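# Unroll a rolled necktie and lay it flat

## Task

Take the necktie, which is folded and rolled up, and unroll it onto the table so that it finishes doubled over once, stretched to its full length and flat over its whole length (a low loop at the fold is acceptable), more or less aligned and more or less straight, at its full width, with no additional folds and nothing hanging past the table edge. Dropping it into place is allowed.

## Robot and tools

Robot: two arms on a table, left_arm (on the +y side) and right_arm, each ending in a five-finger hand. The left hand mirrors the right. Calibrated bases in the scene frame: left_arm (+0.017, +0.334, +0.007) m, right_arm (+0.015, -0.273, +0.022) m, both nearly unrotated.

Frames: the scene frame has its origin at table-top height, halfway between the nominal bases. +z is up, +x points out over the table, +y toward left_arm. Arm names do not match image sides. Reported end_effector_position (m) and end_effector_quat_wxyz are in this frame. Commanded offsets use the current Hand target's own axes instead. The hand point sits 0.05 m in front of the palm and 0.15 m from the wrist face. Its +z runs along the straight fingers and +y out of the palm. +x runs across the palm away from the thumb on the right hand and toward the thumb on the left. Straight fingertips reach 0.06 to 0.07 m past the point along +z and lie 0.06 m behind it along -y. A wrist bracket on the little-finger side can strike things.

Row layout (shared by execute_actions and move): one flat list of 28 numbers covering both arms, each in [-1, 1]: left dx, dy, dz, rx, ry, rz; left thumb_turn, thumb_bend, index, middle, ring, little, force_limit, speed; then the same 14 for the right arm. Even if one arm stays still, all 28 must be sent. The six pose numbers are an offset, not a pose: they are measured from that arm's Hand target as it was when the action or move began, in that target's axes. 1.0 equals 0.6 m of travel or 180 degrees; rx, ry, rz form a single rotation vector. Zeros for all six re-request the current Hand target. Hand motor numbers are absolute targets: -1 open (straight fingers; thumb beside the palm), +1 closed (curled; thumb in front of the palm). force_limit maps -1..+1 to roughly 0..10 N at the fingertip (thumb motors up to 15 N). speed maps -1 (almost still) to +0.48 (full) and stays full above that. There is no keep-as-is value: repeat the hand's last sent eight numbers, or, if nothing was yet sent in this scene, its hand_measured six plus hand_force_limit and hand_speed.

execute_actions(actions, cameras): actions is a list of actions; each action is up to 15 rows, one per 1/30 s step, so 0.5 s each; a short action repeats its final row. Every row counts from the action's start pose, not from the prior row. Repeating an offset in a new action moves further. cameras: names, ["all"], or []; an empty actions list returns all images by default.

move(target, speed, blend, blocking, cameras): straight-line path of each hand point. target is one 28-number row or up to 15 rows, all offsets from the same starting Hand targets. speed is top speed in m/s (0.002 to 4.3, default 0.25; rotation capped at twice that in rad/s), one value or one per target. blend, in m, rounds corners between listed targets; 0 stops at each. Hand numbers of later targets are applied on arrival there. Total path time is capped at 10 s. Paths ignore obstacles and the other arm. blocking=false returns after about 0.5 s while motion continues. The result adds a move: line: done, off_target, moving, held or fault, plus limits such as paced (pose clipped) or held (steps withheld).

wait(seconds 0 to 10) lets time pass with commands held. stop brakes a running move. zoom_image(camera, region [x0, y0, x1, y1] in pixels, at most 504 by 504) enlarges part of the newest image of cam_high, cam_low, cam_roll_left, cam_roll_right, cam_left_wrist or cam_right_wrist (all 672x504). show_instructions shows reference pictures. finished_scene(scene) ends the current scene irreversibly; pass the scene number printed at the end of each result.

Results: Hand target is the last commanded pose after clipping; the hand often rests 1 to 5 cm short, usually low, without any contact. Send the gap as a fresh offset if needed. Orientation commands are clipped to within 40 degrees of the measured one per step. hand_measured, hand_stopped_by (moving, target, force, stalled, fault) and hand_load_n follow the motor order; a lost grip shows as load near zero. Joint torques, temperatures and velocities are also reported.

Gripping: with the thumb fully turned in, the hand closes on items roughly 0.035 to 0.065 m thick, or handles down to 0.025 m. Close slowly (speed about -0.94 or lower) for a gentle grip. A motor only moves when its target changes by at least 0.002. To loosen, send a target more open than hand_measured.

Avoid: letting the tie or any part of it leave the table; dropping or releasing it while it swings; fast contacts and hard presses; any contact or squeeze between the two hands; heavy finger loads; paths near an arm's own base; long stretched holds that heat motors (a MOTOR HOT line appears at 85 °C, and at 100 °C the arm goes limp for 30 s or more). Loose objects may occasionally be nudged by outside disturbances.

Each tool is called after "Call:" by a JSON object that holds its "fn" and its "kwargs", one argument or row to a line.

Reference images:

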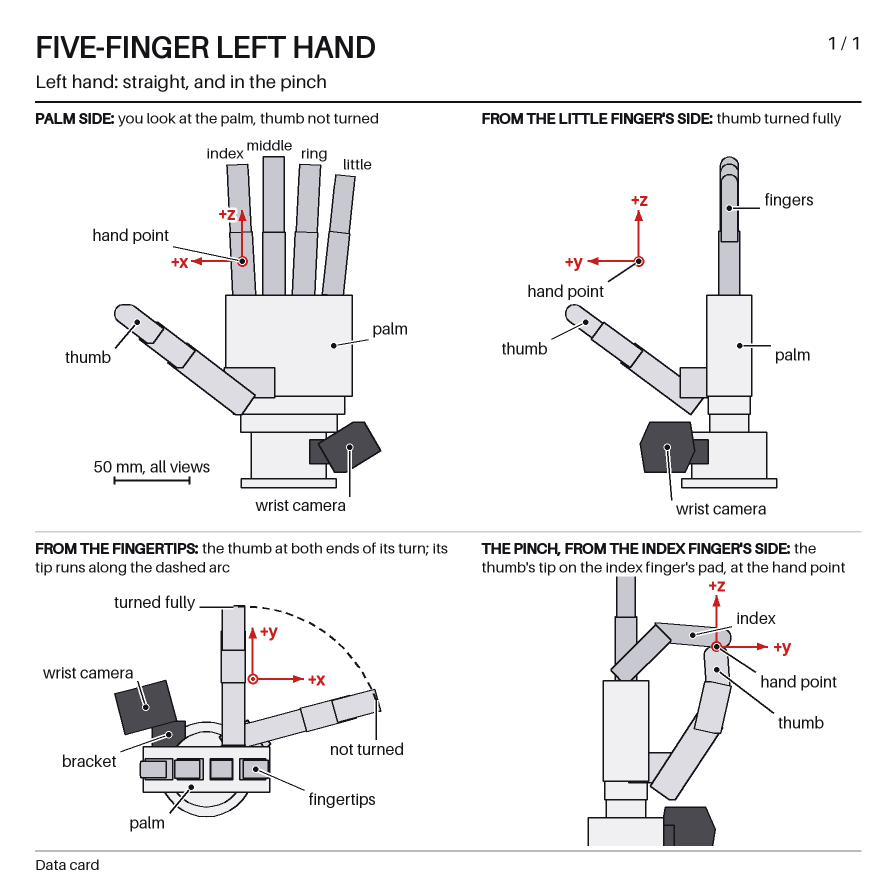

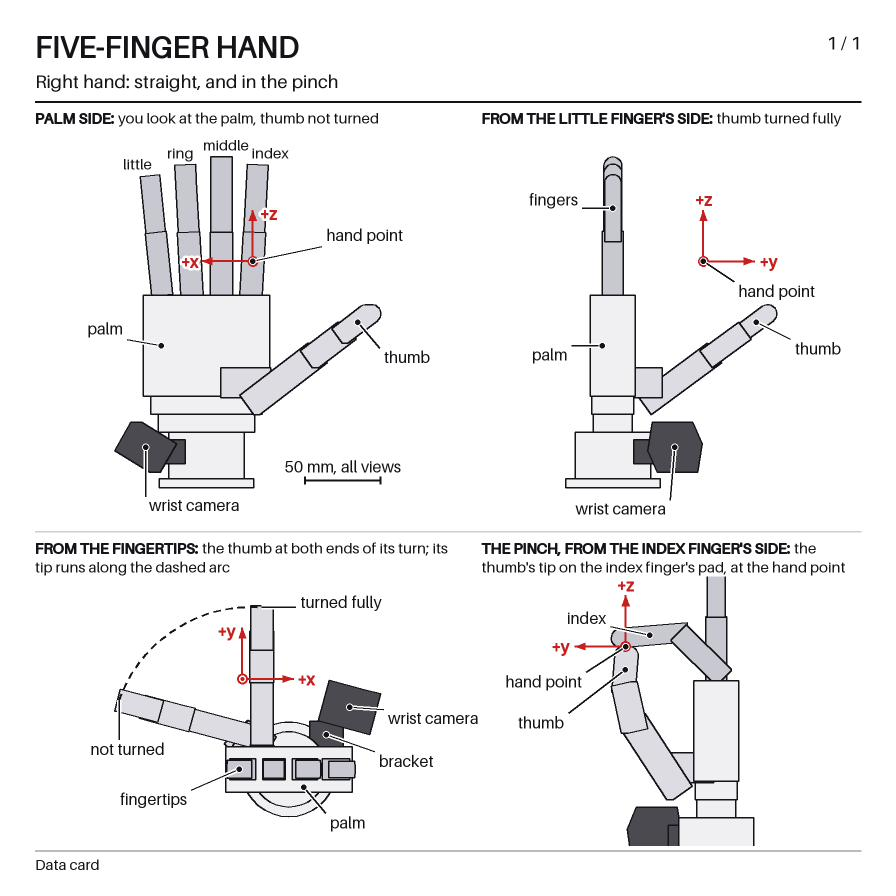

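## Session

Call:
{"fn": "execute_actions", "kwargs": {
  "actions": []
}}

Scene clock: 0.00 s.
left_arm: end_effector_position=(+0.5890, -0.0641, +0.3168) hand_measured=(-1.000, -1.000, -1.000, -1.000, -1.000, -1.000) hand_load_n=(+0.0, +0.0, +0.0, +0.0, +0.0, +0.0) hand_stopped_by=(target, target, target, target, target, target) hand_force_limit=0.00 hand_speed=-0.80 end_effector_quat_wxyz=(-0.086, -0.443, +0.830, -0.327) | right_arm: end_effector_position=(+0.8774, -0.2313, +0.2394) hand_measured=(-1.000, -1.000, -1.000, -1.000, -1.000, -1.000) hand_load_n=(+0.0, +0.0, +0.0, +0.0, +0.0, +0.0) hand_stopped_by=(target, target, target, target, target, target) hand_force_limit=0.00 hand_speed=-0.80 end_effector_quat_wxyz=(+0.277, +0.057, +0.918, +0.279)
Joint positions: left_arm=[-0.435 2.111 2.431 -1.421 0.525 0.031] | right_arm=[-0.108 2.268 2.236 -0.935 -0.576 1.751]
Joint velocities: within noise
Joint torques (N m): no reading
Motor temperatures (°C): left_arm=[28 36 27 24 28 27] | right_arm=[24 33 21 25 25 26]
Heat: left arm: hottest shoulder 36 °C; right arm: hottest shoulder 33 °C.
Hand target: left_arm +0.5928, -0.0658, +0.3207; -0.081, -0.441, +0.830, -0.332 | right_arm +0.8817, -0.2319, +0.2427; +0.283, +0.055, +0.916, +0.278

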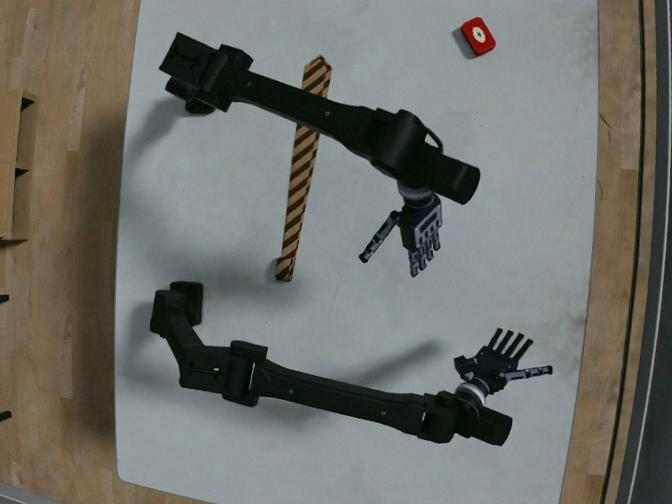

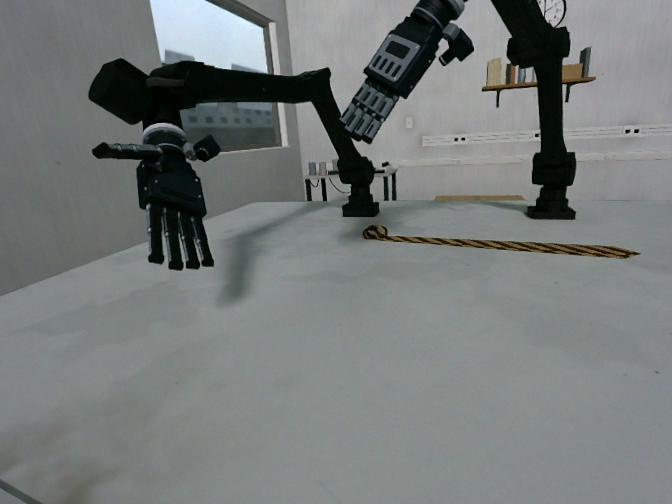

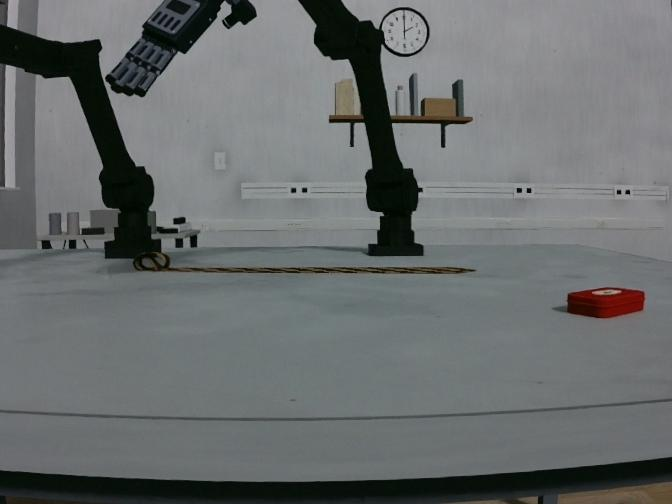

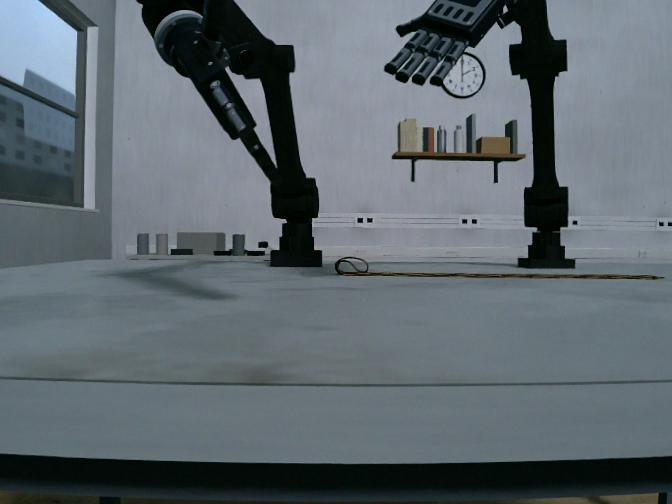

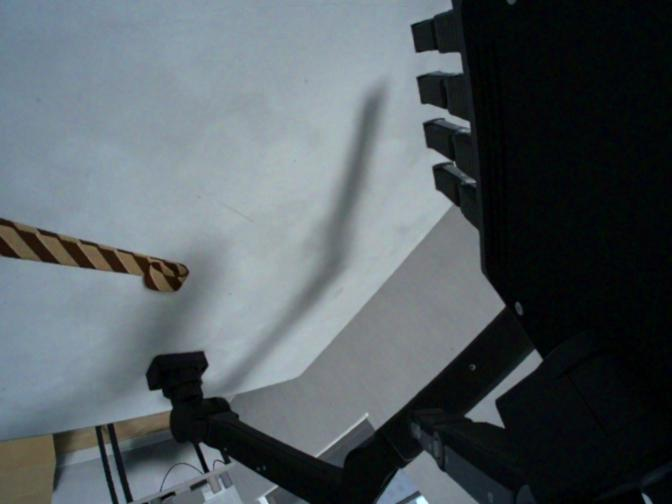

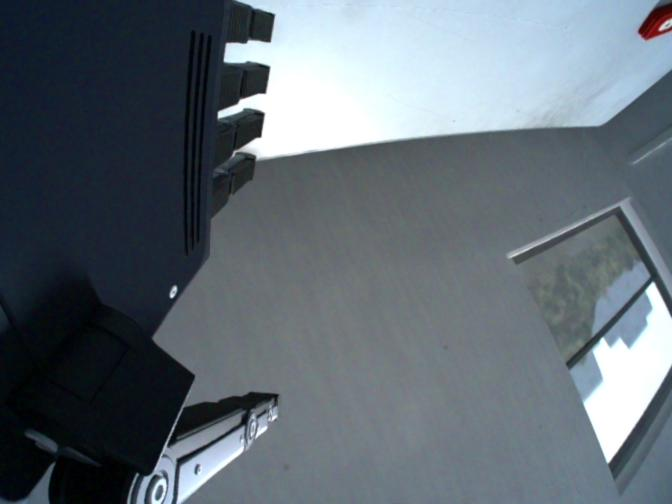

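Call:
{"fn": "zoom_image", "kwargs": {
  "camera": "cam_high",
  "region": [200, 40, 400, 300]
}}

Call:
{"fn": "zoom_image", "kwargs": {
  "camera": "cam_low",
  "region": [340, 200, 500, 280]
}}

Call:
{"fn": "zoom_image", "kwargs": {
  "camera": "cam_left_wrist",
  "region": [0, 180, 240, 340]
}}

Call:
{"fn": "zoom_image", "kwargs": {
  "camera": "cam_roll_left",
  "region": [120, 230, 280, 300]
}}

Scaled by 1.938 from the camera's 672x504 image, which has a finer 960x720 frame.

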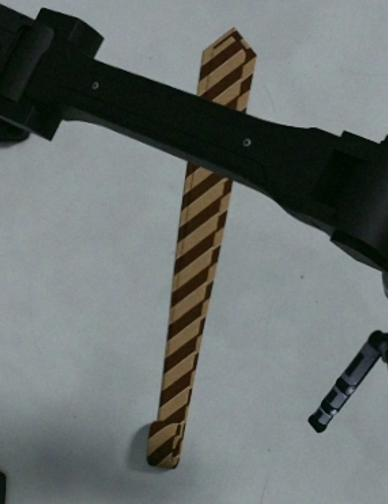

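Scaled by 3.150 from the camera's 672x504 image, which has a finer 960x720 frame.

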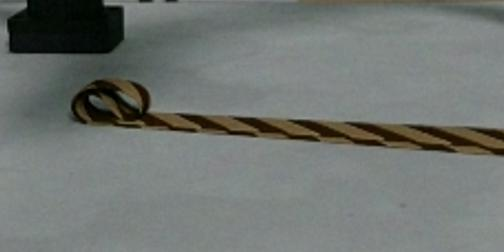

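Scaled by 2.100 from the camera's 672x504 image, which has a finer 960x720 frame.

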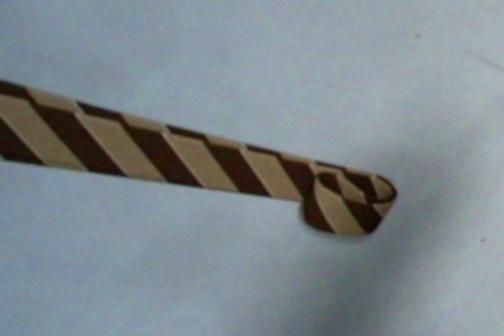

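Scaled by 3.150 from the camera's 672x504 image, which has a finer 960x720 frame.

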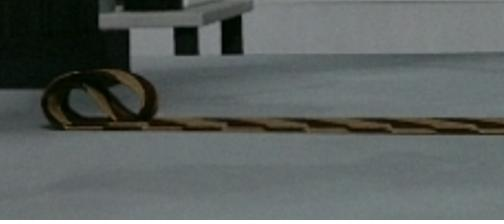

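Call:
{"fn": "move", "kwargs": {
  "target": [0.208,0.558,0.03,-0.2296,-0.0405,0.3368,-1,-1,-1,-1,-1,-1,-1,-0.8,0.1,-0.915,-0.793,0.136,-0.15,0.19,-1,-1,-1,-1,-1,-1,-1,-0.8],
  "speed": 0.35,
  "cameras": ["all"]
}}

Scene clock: 47.33 s.
left_arm: end_effector_position=(+0.2581, -0.0352, +0.1971) hand_measured=(-1.000, -1.000, -1.000, -1.000, -1.000, -1.000) hand_load_n=(+0.0, +0.0, +0.0, +0.0, +0.0, +0.0) hand_stopped_by=(target, target, target, target, target, target) hand_force_limit=-1.00 hand_speed=-0.80 end_effector_quat_wxyz=(-0.004, +0.059, +0.998, +0.003) | right_arm: end_effector_position=(+0.5972, -0.8981, +0.2380) hand_measured=(-1.000, -1.000, -1.000, -1.000, -1.000, -1.000) hand_load_n=(+0.0, +0.0, +0.0, +0.0, +0.0, +0.0) hand_stopped_by=(target, target, target, target, target, target) hand_force_limit=-1.00 hand_speed=-0.80 end_effector_quat_wxyz=(+0.371, +0.435, +0.809, +0.133)
Joint positions: left_arm=[-1.025 1.677 1.567 -1.47 0.002 0.669] | right_arm=[-0.979 2.232 2.167 -0.898 -0.575 1.745]
Joint torques (N m): left_arm=[0.44 -15.97 6.69 0.2 -0.1 0.21] | right_arm=[1.44 -19.19 11.32 1.05 -0.38 0.03]
Motor temperatures (°C): left_arm=[28 40 31 24 27 26] | right_arm=[24 39 26 25 24 25]
Heat: left arm: hottest shoulder 40 °C; right arm: hottest shoulder 39 °C.
Hand target: left_arm +0.2580, -0.0309, +0.1996; +0.000, +0.064, +0.998, -0.001 | right_arm +0.6020, -0.9048, +0.2422; +0.374, +0.436, +0.807, +0.132
Off the commanded pose: left_arm 0.005 m, 1 deg | right_arm 0.009 m, 0 deg.
move: done
camera_calibration:
cam_left_wrist: T_world_to_cam=[[-0.405155, -0.91405, -0.0190087, 0.0812452], [-0.781821, 0.335616, 0.52547, 0.109031], [-0.473926, 0.227758, -0.8506, 0.412303], [0, 0, 0, 1]] pos_world=[0.313561, -0.0562358, 0.294957]
cam_right_wrist: T_world_to_cam=[[0.520409, 0.77419, 0.360283, 0.302037], [0.0441127, -0.445728, 0.894081, -0.646121], [0.852777, -0.449395, -0.266113, -0.73232], [0, 0, 0, 1]] pos_world=[0.495824, -0.850929, 0.273986]

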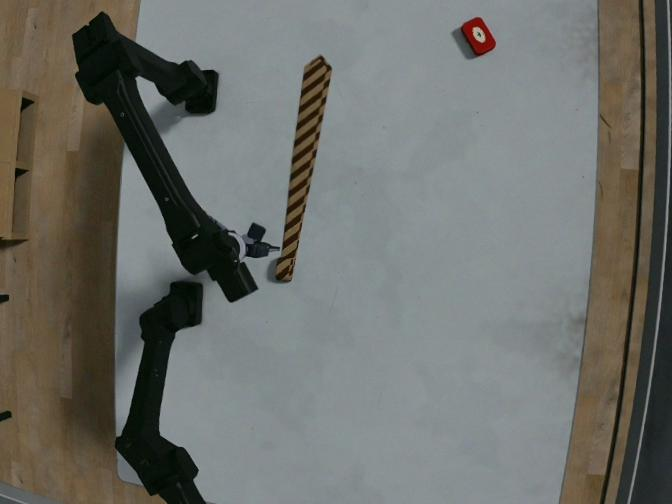

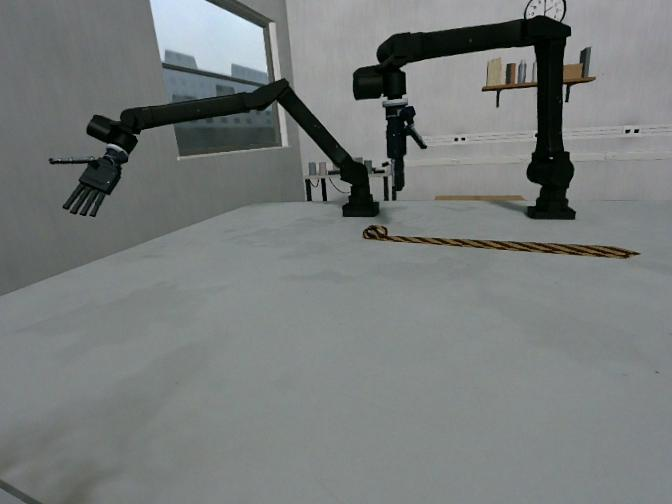

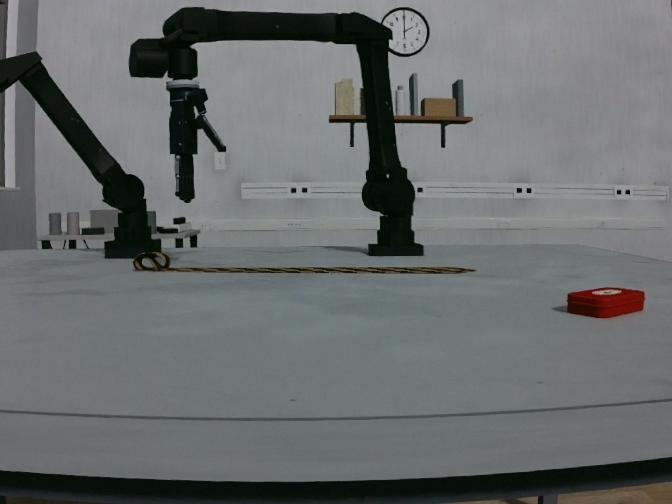

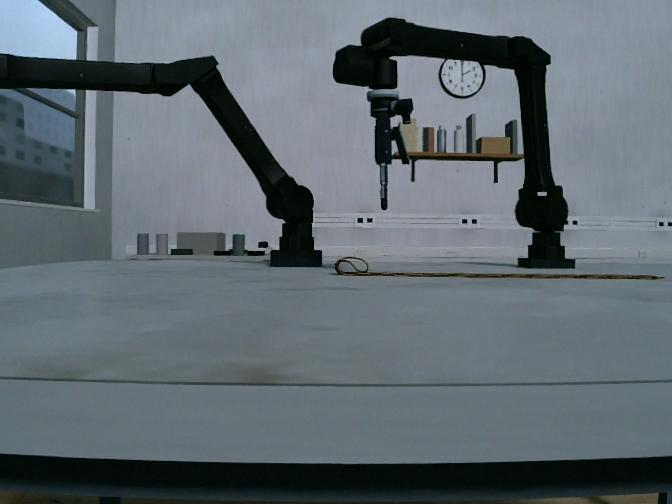

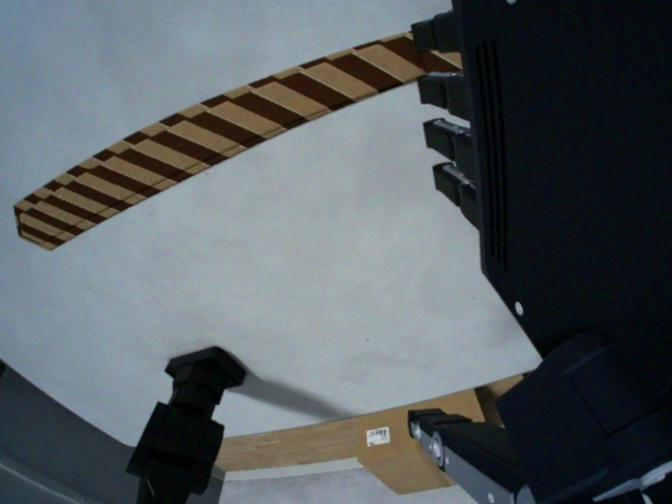

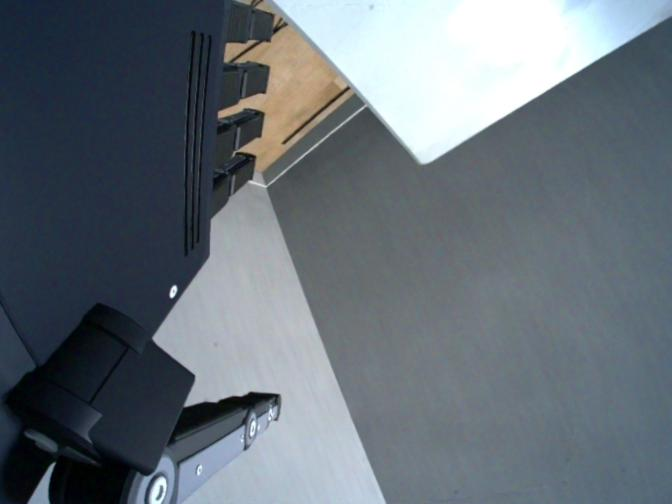

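Call:
{"fn": "move", "kwargs": {
  "target": [-0.013,0,0.175,0,0,0,-1,-1,-1,-1,-1,-1,-1,-0.8,0,0,0,0,0,0,-1,-1,-1,-1,-1,-1,-1,-0.8],
  "cameras": ["cam_low","cam_roll_left","cam_roll_right","cam_left_wrist"]
}}

Call:
{"fn": "zoom_image", "kwargs": {
  "camera": "cam_roll_right",
  "region": [320, 200, 440, 290]
}}

Call:
{"fn": "zoom_image", "kwargs": {
  "camera": "cam_low",
  "region": [340, 170, 440, 250]
}}

Scene clock: 56.93 s.
left_arm: end_effector_position=(+0.2604, -0.0376, +0.1050) hand_measured=(-1.000, -1.000, -1.000, -1.000, -1.000, -1.000) hand_load_n=(+0.0, +0.0, +0.0, +0.0, +0.0, +0.0) hand_stopped_by=(target, target, target, target, target, target) hand_force_limit=-1.00 hand_speed=-0.80 end_effector_quat_wxyz=(+0.004, +0.065, +0.998, -0.008) | right_arm: end_effector_position=(+0.5972, -0.8981, +0.2380) hand_measured=(-1.000, -1.000, -1.000, -1.000, -1.000, -1.000) hand_load_n=(+0.0, +0.0, +0.0, +0.0, +0.0, +0.0) hand_stopped_by=(target, target, target, target, target, target) hand_force_limit=-1.00 hand_speed=-0.80 end_effector_quat_wxyz=(+0.371, +0.435, +0.809, +0.133)
Joint positions: left_arm=[-1.025 1.72 1.38 -1.213 0.002 0.681] | right_arm=[-0.979 2.232 2.167 -0.898 -0.575 1.745]
Joint torques (N m): left_arm=[1.26 -13.51 6.54 0.42 -0.09 0.21] | right_arm=[1.08 -19.31 11.32 1.01 -0.38 0.03]
Heat: left arm: hottest shoulder 39 °C; right arm: hottest shoulder 38 °C.
Hand target: left_arm +0.2656, -0.0319, +0.0945; +0.000, +0.064, +0.998, -0.001 | right_arm +0.6020, -0.9048, +0.2422; +0.374, +0.436, +0.807, +0.132
Off the commanded pose: left_arm 0.013 m, 1 deg | right_arm 0.009 m, 0 deg.
move: off_target (left_arm)
camera_calibration:
cam_left_wrist: T_world_to_cam=[[-0.415396, -0.90963, -0.00433321, 0.0795808], [-0.785046, 0.356088, 0.506857, 0.163688], [-0.45951, 0.213948, -0.862019, 0.332557], [0, 0, 0, 1]] pos_world=[0.314373, -0.0570481, 0.204049]
Images, in order (width x height): cam_low 672x504, cam_roll_left 672x504, cam_roll_right 672x504, cam_left_wrist 672x504.

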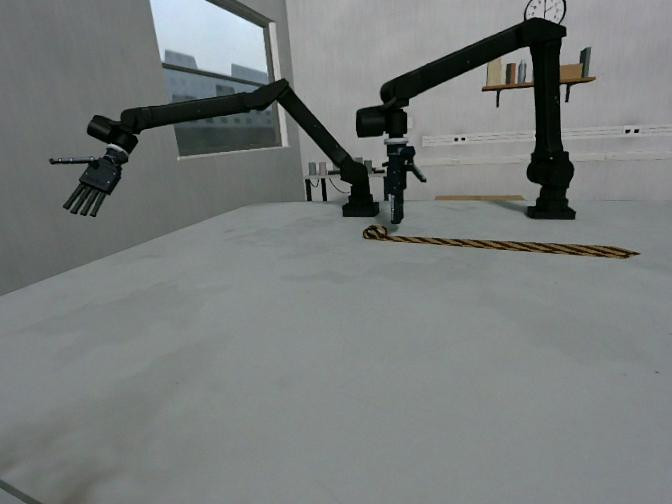

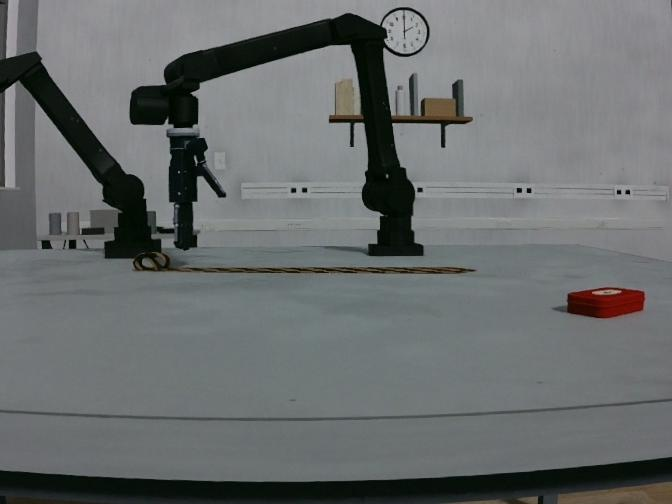

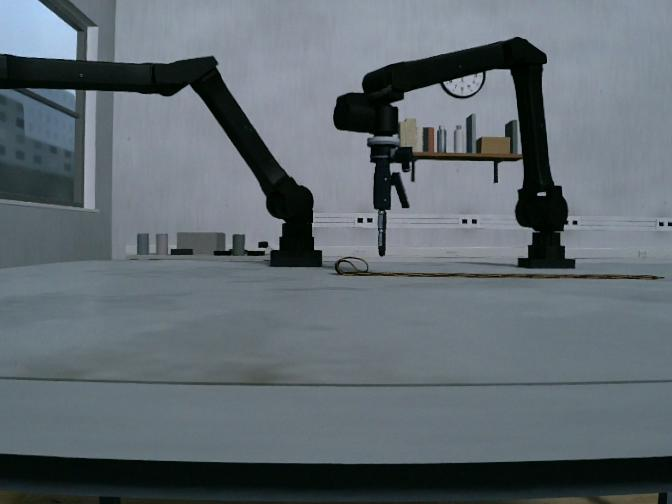

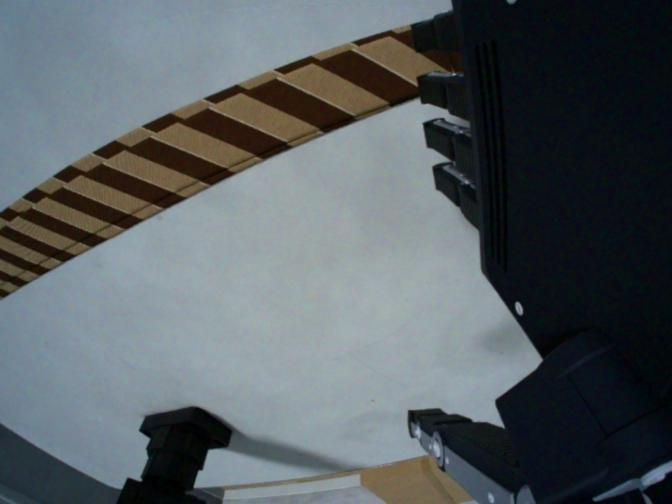

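Scaled by 4.200 from the camera's 672x504 image, which has a finer 960x720 frame.

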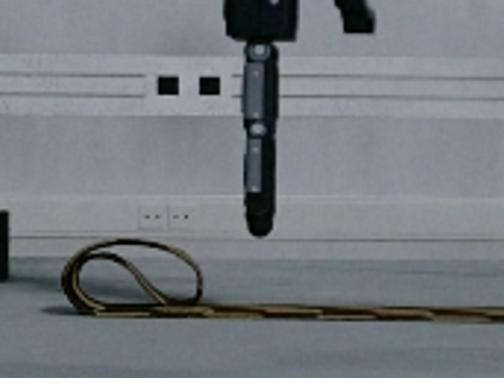

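Scaled by 5.040 from the camera's 672x504 image, which has a finer 960x720 frame.

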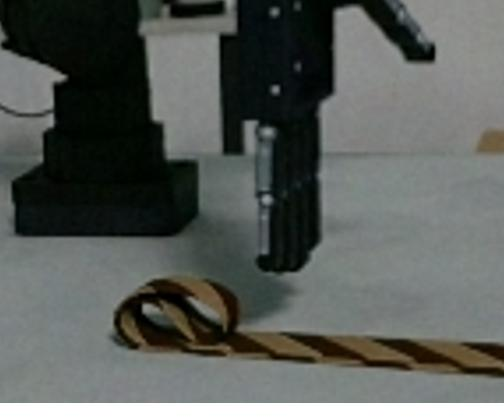

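Call:
{"fn": "move", "kwargs": {
  "target": [
    [0,0,0.037,0,0,0,-1,-1,-1,-1,-1,-1,-1,-0.8,0,0,0,0,0,0,-1,-1,-1,-1,-1,-1,-1,-0.8],
    [0,-0.13,0.037,0,0,0,-1,-1,-1,-1,-1,-1,-1,-0.8,0,0,0,0,0,0,-1,-1,-1,-1,-1,-1,-1,-0.8]
  ],
  "speed": [0.1,0.06],
  "cameras": ["cam_high","cam_roll_right"]
}}

Call:
{"fn": "zoom_image", "kwargs": {
  "camera": "cam_roll_right",
  "region": [300, 200, 420, 290]
}}

Scene clock: 66.07 s.
left_arm: end_effector_position=(+0.2547, -0.0904, +0.0732) hand_measured=(-1.000, -1.000, -1.000, -1.000, -1.000, -1.000) hand_load_n=(+0.0, +0.0, +0.0, +0.0, +0.0, +0.0) hand_stopped_by=(target, target, target, target, target, target) hand_force_limit=-1.00 hand_speed=-0.80 end_effector_quat_wxyz=(-0.002, +0.064, +0.998, +0.003) | right_arm: end_effector_position=(+0.5972, -0.8981, +0.2380) hand_measured=(-1.000, -1.000, -1.000, -1.000, -1.000, -1.000) hand_load_n=(+0.0, +0.0, +0.0, +0.0, +0.0, +0.0) hand_stopped_by=(target, target, target, target, target, target) hand_force_limit=-1.00 hand_speed=-0.80 end_effector_quat_wxyz=(+0.371, +0.435, +0.809, +0.133)
Joint positions: left_arm=[-1.084 1.871 1.501 -1.207 0 0.619] | right_arm=[-0.979 2.232 2.167 -0.898 -0.575 1.745]
Joint torques (N m): left_arm=[-0.91 -14.1 11.04 -0.46 0.02 -0.05] | right_arm=[1.2 -19.31 11.32 1.03 -0.39 0.03]
Heat: left arm: hottest shoulder 38 °C; right arm: hottest shoulder 38 °C.
Hand target: left_arm +0.2557, -0.1094, +0.0725; +0.000, +0.064, +0.998, -0.001 | right_arm +0.6020, -0.9048, +0.2422; +0.374, +0.436, +0.807, +0.132
Off the commanded pose: left_arm 0.019 m, 0 deg | right_arm 0.009 m, 0 deg.
move: off_target (left_arm)
Images, in order (width x height): cam_high 672x504, cam_roll_right 672x504.

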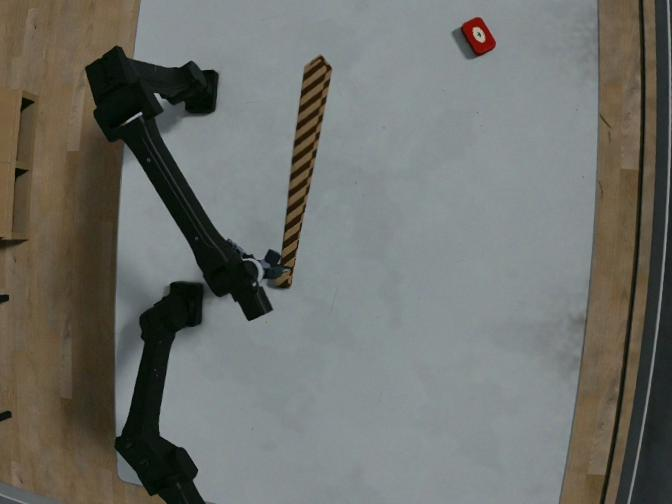

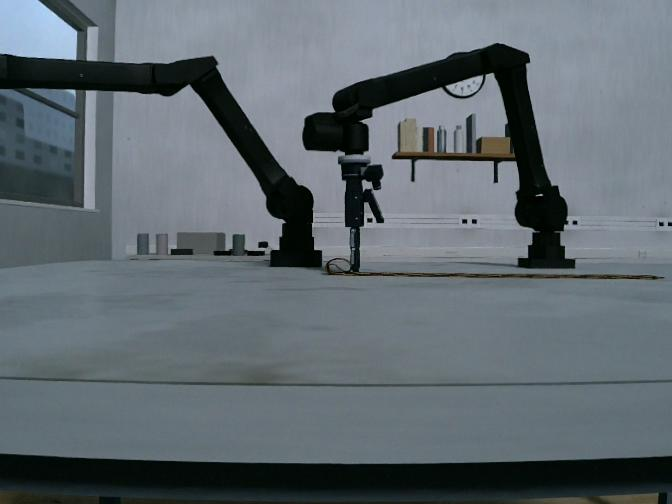

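Scaled by 4.200 from the camera's 672x504 image, which has a finer 960x720 frame.

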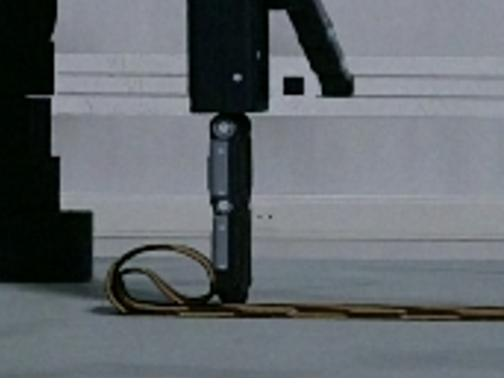

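Call:
{"fn": "move", "kwargs": {
  "target": [
    [0,-0.25,0,0,0,0,-1,-1,-1,-1,-1,-1,-1,-0.8,0,0,0,0,0,0,-1,-1,-1,-1,-1,-1,-1,-0.8]
  ],
  "speed": [0.06],
  "cameras": ["cam_high","cam_roll_right"]
}}

Call:
{"fn": "zoom_image", "kwargs": {
  "camera": "cam_roll_right",
  "region": [220, 200, 340, 290]
}}

Call:
{"fn": "zoom_image", "kwargs": {
  "camera": "cam_high",
  "region": [220, 220, 380, 340]
}}

Scene clock: 73.37 s.
left_arm: end_effector_position=(+0.2400, -0.2416, +0.0771) hand_measured=(-1.000, -1.000, -1.000, -1.000, -1.000, -1.000) hand_load_n=(+0.0, +0.0, +0.0, +0.0, +0.0, +0.0) hand_stopped_by=(target, target, target, target, target, target) hand_force_limit=-1.00 hand_speed=-0.80 end_effector_quat_wxyz=(-0.001, +0.064, +0.998, +0.004) | right_arm: end_effector_position=(+0.5972, -0.8981, +0.2380) hand_measured=(-1.000, -1.000, -1.000, -1.000, -1.000, -1.000) hand_load_n=(+0.0, +0.0, +0.0, +0.0, +0.0, +0.0) hand_stopped_by=(target, target, target, target, target, target) hand_force_limit=-1.00 hand_speed=-0.80 end_effector_quat_wxyz=(+0.371, +0.435, +0.809, +0.133)
Joint positions: left_arm=[-1.208 2.232 2.101 -1.447 -0.001 0.496] | right_arm=[-0.979 2.232 2.167 -0.898 -0.575 1.745]
Joint torques (N m): left_arm=[-0.79 -19.02 11.92 -0.51 0.04 -0.03] | right_arm=[1.14 -19.25 11.3 1.03 -0.39 0.03]
Heat: left arm: hottest shoulder 38 °C; right arm: hottest shoulder 38 °C.
Hand target: left_arm +0.2363, -0.2582, +0.0729; +0.000, +0.064, +0.998, -0.001 | right_arm +0.6020, -0.9048, +0.2422; +0.374, +0.436, +0.807, +0.132
Off the commanded pose: left_arm 0.017 m, 1 deg | right_arm 0.009 m, 0 deg.
move: off_target (left_arm)
Images, in order (width x height): cam_high 672x504, cam_roll_right 672x504.

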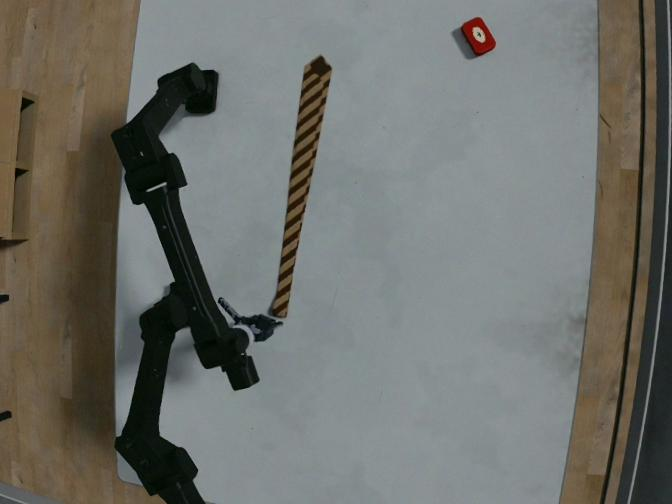

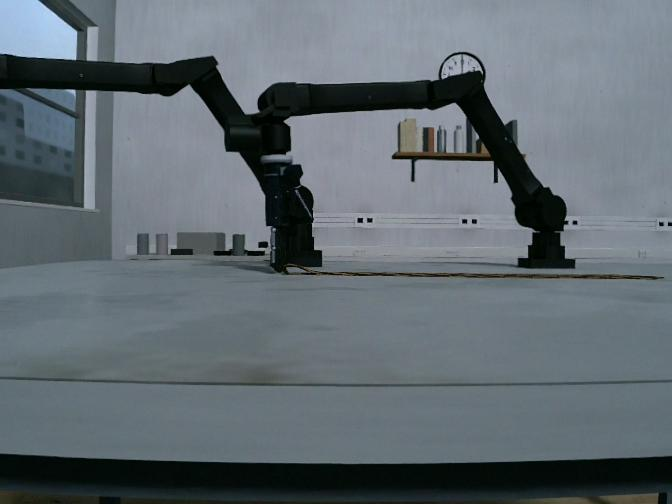

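Scaled by 4.200 from the camera's 672x504 image, which has a finer 960x720 frame.

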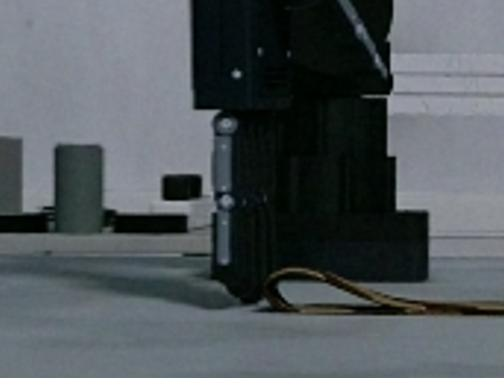

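Scaled by 3.150 from the camera's 672x504 image, which has a finer 960x720 frame.

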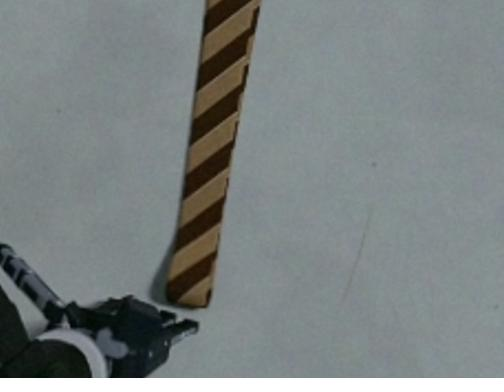

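Call:
{"fn": "move", "kwargs": {
  "target": [
    [0,-0.1,0,0,0,0,-1,-1,-1,-1,-1,-1,-1,-0.8,0,0,0,0,0,0,-1,-1,-1,-1,-1,-1,-1,-0.8],
    [0,-0.1,-0.18,0,0,0,-1,-1,-1,-1,-1,-1,-1,-0.8,0,0,0,0,0,0,-1,-1,-1,-1,-1,-1,-1,-0.8]
  ],
  "speed": [0.15,0.25],
  "cameras": ["cam_high","cam_roll_right","cam_low","cam_left_wrist"]
}}

Call:
{"fn": "zoom_image", "kwargs": {
  "camera": "cam_roll_right",
  "region": [260, 240, 340, 290]
}}

Call:
{"fn": "zoom_image", "kwargs": {
  "camera": "cam_low",
  "region": [300, 200, 420, 260]
}}

Call:
{"fn": "zoom_image", "kwargs": {
  "camera": "cam_high",
  "region": [220, 240, 340, 340]
}}

Scene clock: 82.27 s.
left_arm: end_effector_position=(+0.2311, -0.3102, +0.1792) hand_measured=(-1.000, -1.000, -1.000, -1.000, -1.000, -1.000) hand_load_n=(+0.0, +0.0, +0.0, +0.0, +0.0, -0.5) hand_stopped_by=(target, target, target, target, target, target) hand_force_limit=-1.00 hand_speed=-0.80 end_effector_quat_wxyz=(+0.028, +0.068, +0.995, -0.069) | right_arm: end_effector_position=(+0.5972, -0.8981, +0.2380) hand_measured=(-1.000, -1.000, -1.000, -1.000, -1.000, -1.000) hand_load_n=(+0.0, +0.0, +0.0, +0.0, +0.0, +0.0) hand_stopped_by=(target, target, target, target, target, target) hand_force_limit=-1.00 hand_speed=-0.80 end_effector_quat_wxyz=(+0.371, +0.435, +0.809, +0.133)
Joint positions: left_arm=[-1.252 2.346 2.595 -1.671 0 0.459] | right_arm=[-0.979 2.232 2.167 -0.898 -0.575 1.745]
Joint torques (N m): left_arm=[-0.21 -21.6 10.58 -0.09 -0.04 -0.04] | right_arm=[1.08 -19.31 11.32 1.02 -0.38 0.03]
Heat: left arm: hottest shoulder 39 °C; right arm: hottest shoulder 38 °C.
Hand target: left_arm +0.2287, -0.3175, +0.1808; +0.000, +0.064, +0.998, -0.001 | right_arm +0.6020, -0.9048, +0.2422; +0.374, +0.436, +0.807, +0.132
Off the commanded pose: left_arm 0.008 m, 8 deg | right_arm 0.009 m, 0 deg.
joint sent to its limit (left arm) — joint 4 (wrist pitch), lower limit. The joint targets are off in orientation, not in position.
move: off_target (left_arm)
camera_calibration:
cam_left_wrist: T_world_to_cam=[[-0.422458, -0.901659, 0.0924135, -0.193476], [-0.801797, 0.419311, 0.425793, 0.238045], [-0.42267, 0.105783, -0.900089, 0.406088], [0, 0, 0, 1]] pos_world=[0.280769, -0.317222, 0.282037]
Images, in order (width x height): cam_high 672x504, cam_low 672x504, cam_roll_right 672x504, cam_left_wrist 672x504.

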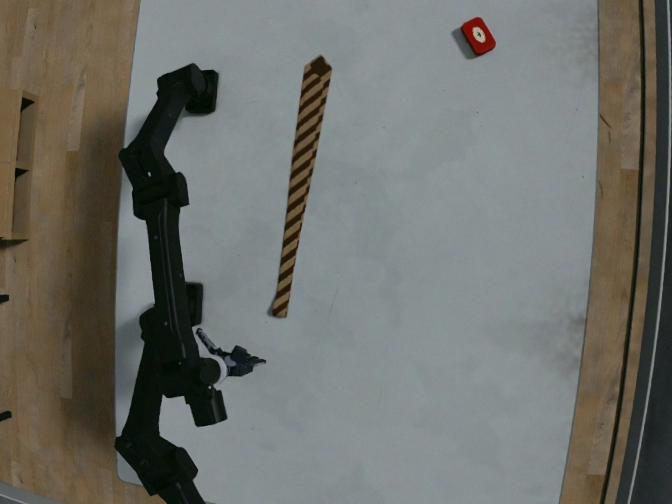

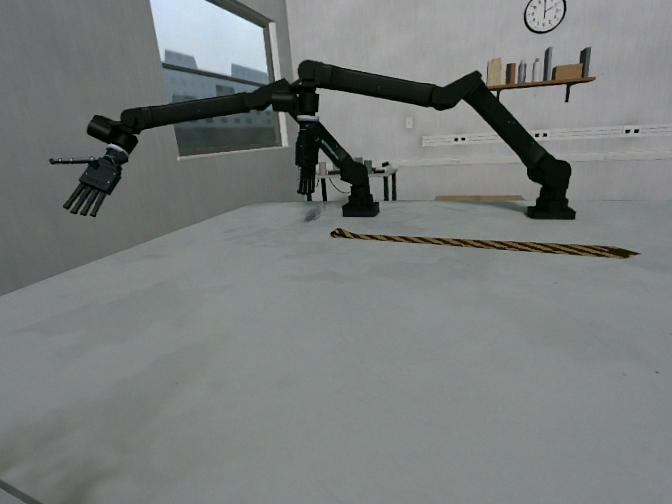

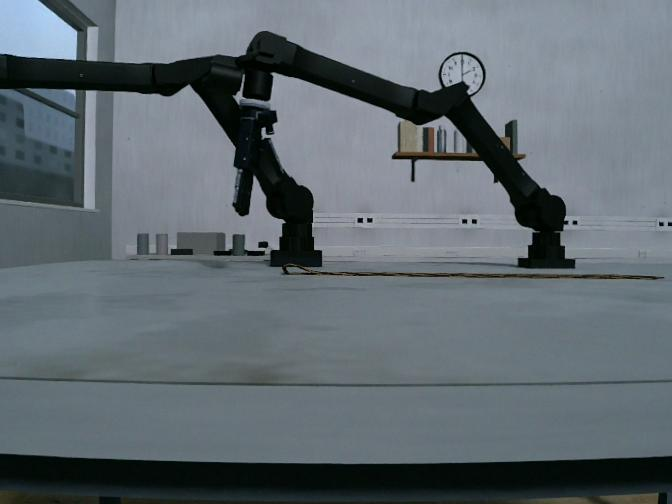

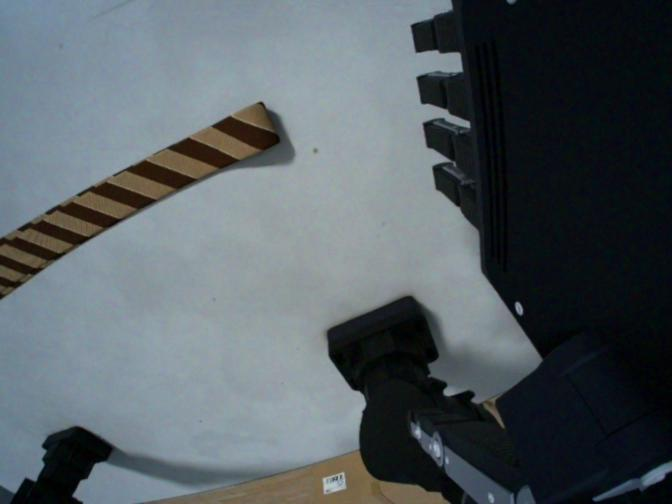

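Scaled by 6.300 from the camera's 672x504 image, which has a finer 960x720 frame.

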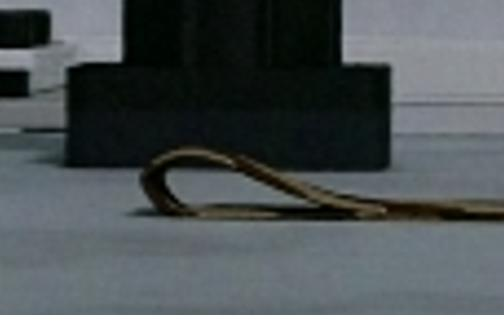

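Scaled by 4.200 from the camera's 672x504 image, which has a finer 960x720 frame.

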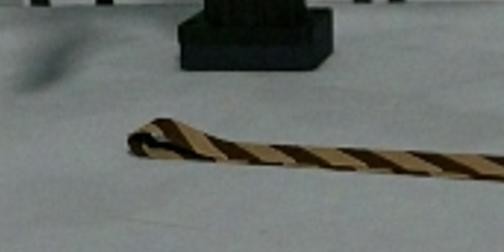

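Scaled by 4.200 from the camera's 672x504 image, which has a finer 960x720 frame.

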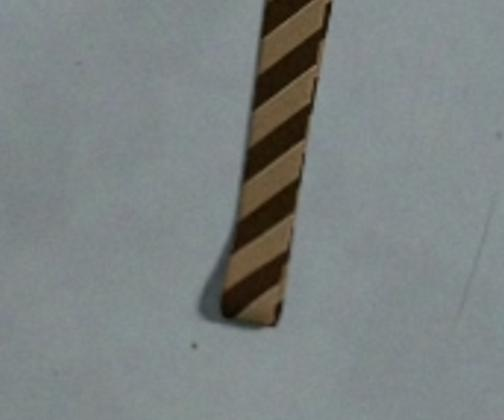

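Call:
{"fn": "move", "kwargs": {
  "target": [
    [-0.05,0.12,0.06,0,0,0,-1,-1,-1,-1,-1,-1,-1,-0.8,0,0,0,0,0,0,-1,-1,-1,-1,-1,-1,-1,-0.8],
    [-0.05,0.12,0.175,0,0,0,-1,-1,-1,-1,-1,-1,-1,-0.8,0,0,0,0,0,0,-1,-1,-1,-1,-1,-1,-1,-0.8]
  ],
  "speed": [0.2,0.06],
  "cameras": ["cam_high","cam_roll_right"]
}}

Call:
{"fn": "zoom_image", "kwargs": {
  "camera": "cam_roll_right",
  "region": [260, 230, 340, 290]
}}

Call:
{"fn": "zoom_image", "kwargs": {
  "camera": "cam_high",
  "region": [220, 240, 340, 340]
}}

Scene clock: 93.00 s.
left_arm: end_effector_position=(+0.2708, -0.2517, +0.0759) hand_measured=(-1.000, -1.000, -1.000, -1.000, -1.000, -1.000) hand_load_n=(+0.0, +0.0, +0.5, +0.0, +0.0, +0.0) hand_stopped_by=(target, target, target, target, target, target) hand_force_limit=-1.00 hand_speed=-0.80 end_effector_quat_wxyz=(+0.000, +0.056, +0.998, -0.001) | right_arm: end_effector_position=(+0.5972, -0.8981, +0.2380) hand_measured=(-1.000, -1.000, -1.000, -1.000, -1.000, -1.000) hand_load_n=(+0.0, -0.5, +0.0, +0.0, +0.0, +0.0) hand_stopped_by=(target, target, target, target, target, target) hand_force_limit=-1.00 hand_speed=-0.80 end_effector_quat_wxyz=(+0.371, +0.435, +0.809, +0.133)
Joint positions: left_arm=[-1.17 2.3 2.22 -1.491 0.001 0.517] | right_arm=[-0.979 2.232 2.167 -0.898 -0.575 1.745]
Joint torques (N m): left_arm=[-0.15 -23.53 6.34 0.35 -0.04 0.21] | right_arm=[1.2 -19.19 11.32 1.02 -0.38 0.03]
Motor temperatures (°C): left_arm=[27 39 36 23 26 25] | right_arm=[24 38 28 24 24 24]
Heat: left arm: hottest shoulder 39 °C; right arm: hottest shoulder 38 °C.
Hand target: left_arm +0.2678, -0.2500, +0.0757; +0.000, +0.064, +0.998, -0.001 | right_arm +0.6020, -0.9048, +0.2422; +0.374, +0.436, +0.807, +0.132
Off the commanded pose: left_arm 0.004 m, 1 deg | right_arm 0.009 m, 0 deg.
move: done
Images, in order (width x height): cam_high 672x504, cam_roll_right 672x504.

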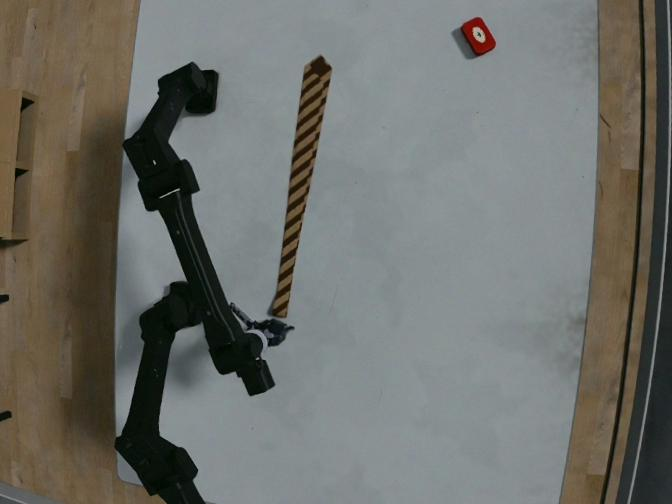

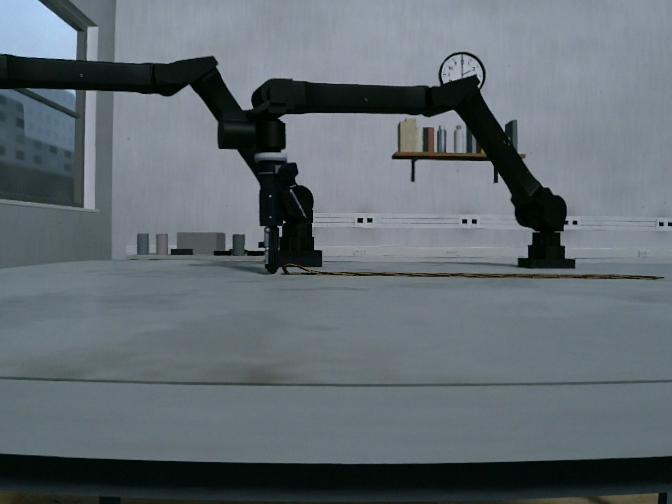

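Scaled by 6.300 from the camera's 672x504 image, which has a finer 960x720 frame.

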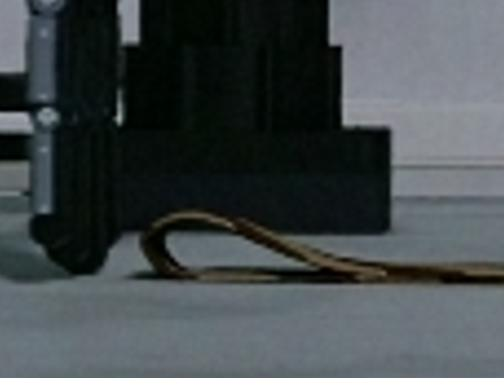

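Scaled by 4.200 from the camera's 672x504 image, which has a finer 960x720 frame.

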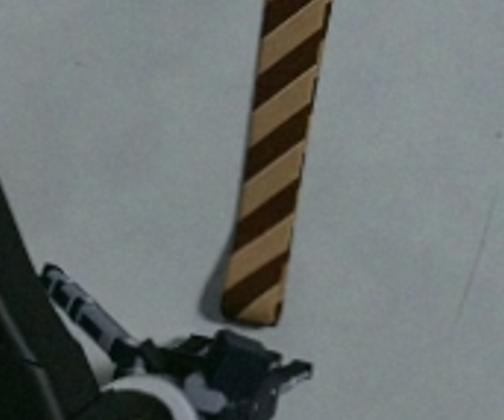

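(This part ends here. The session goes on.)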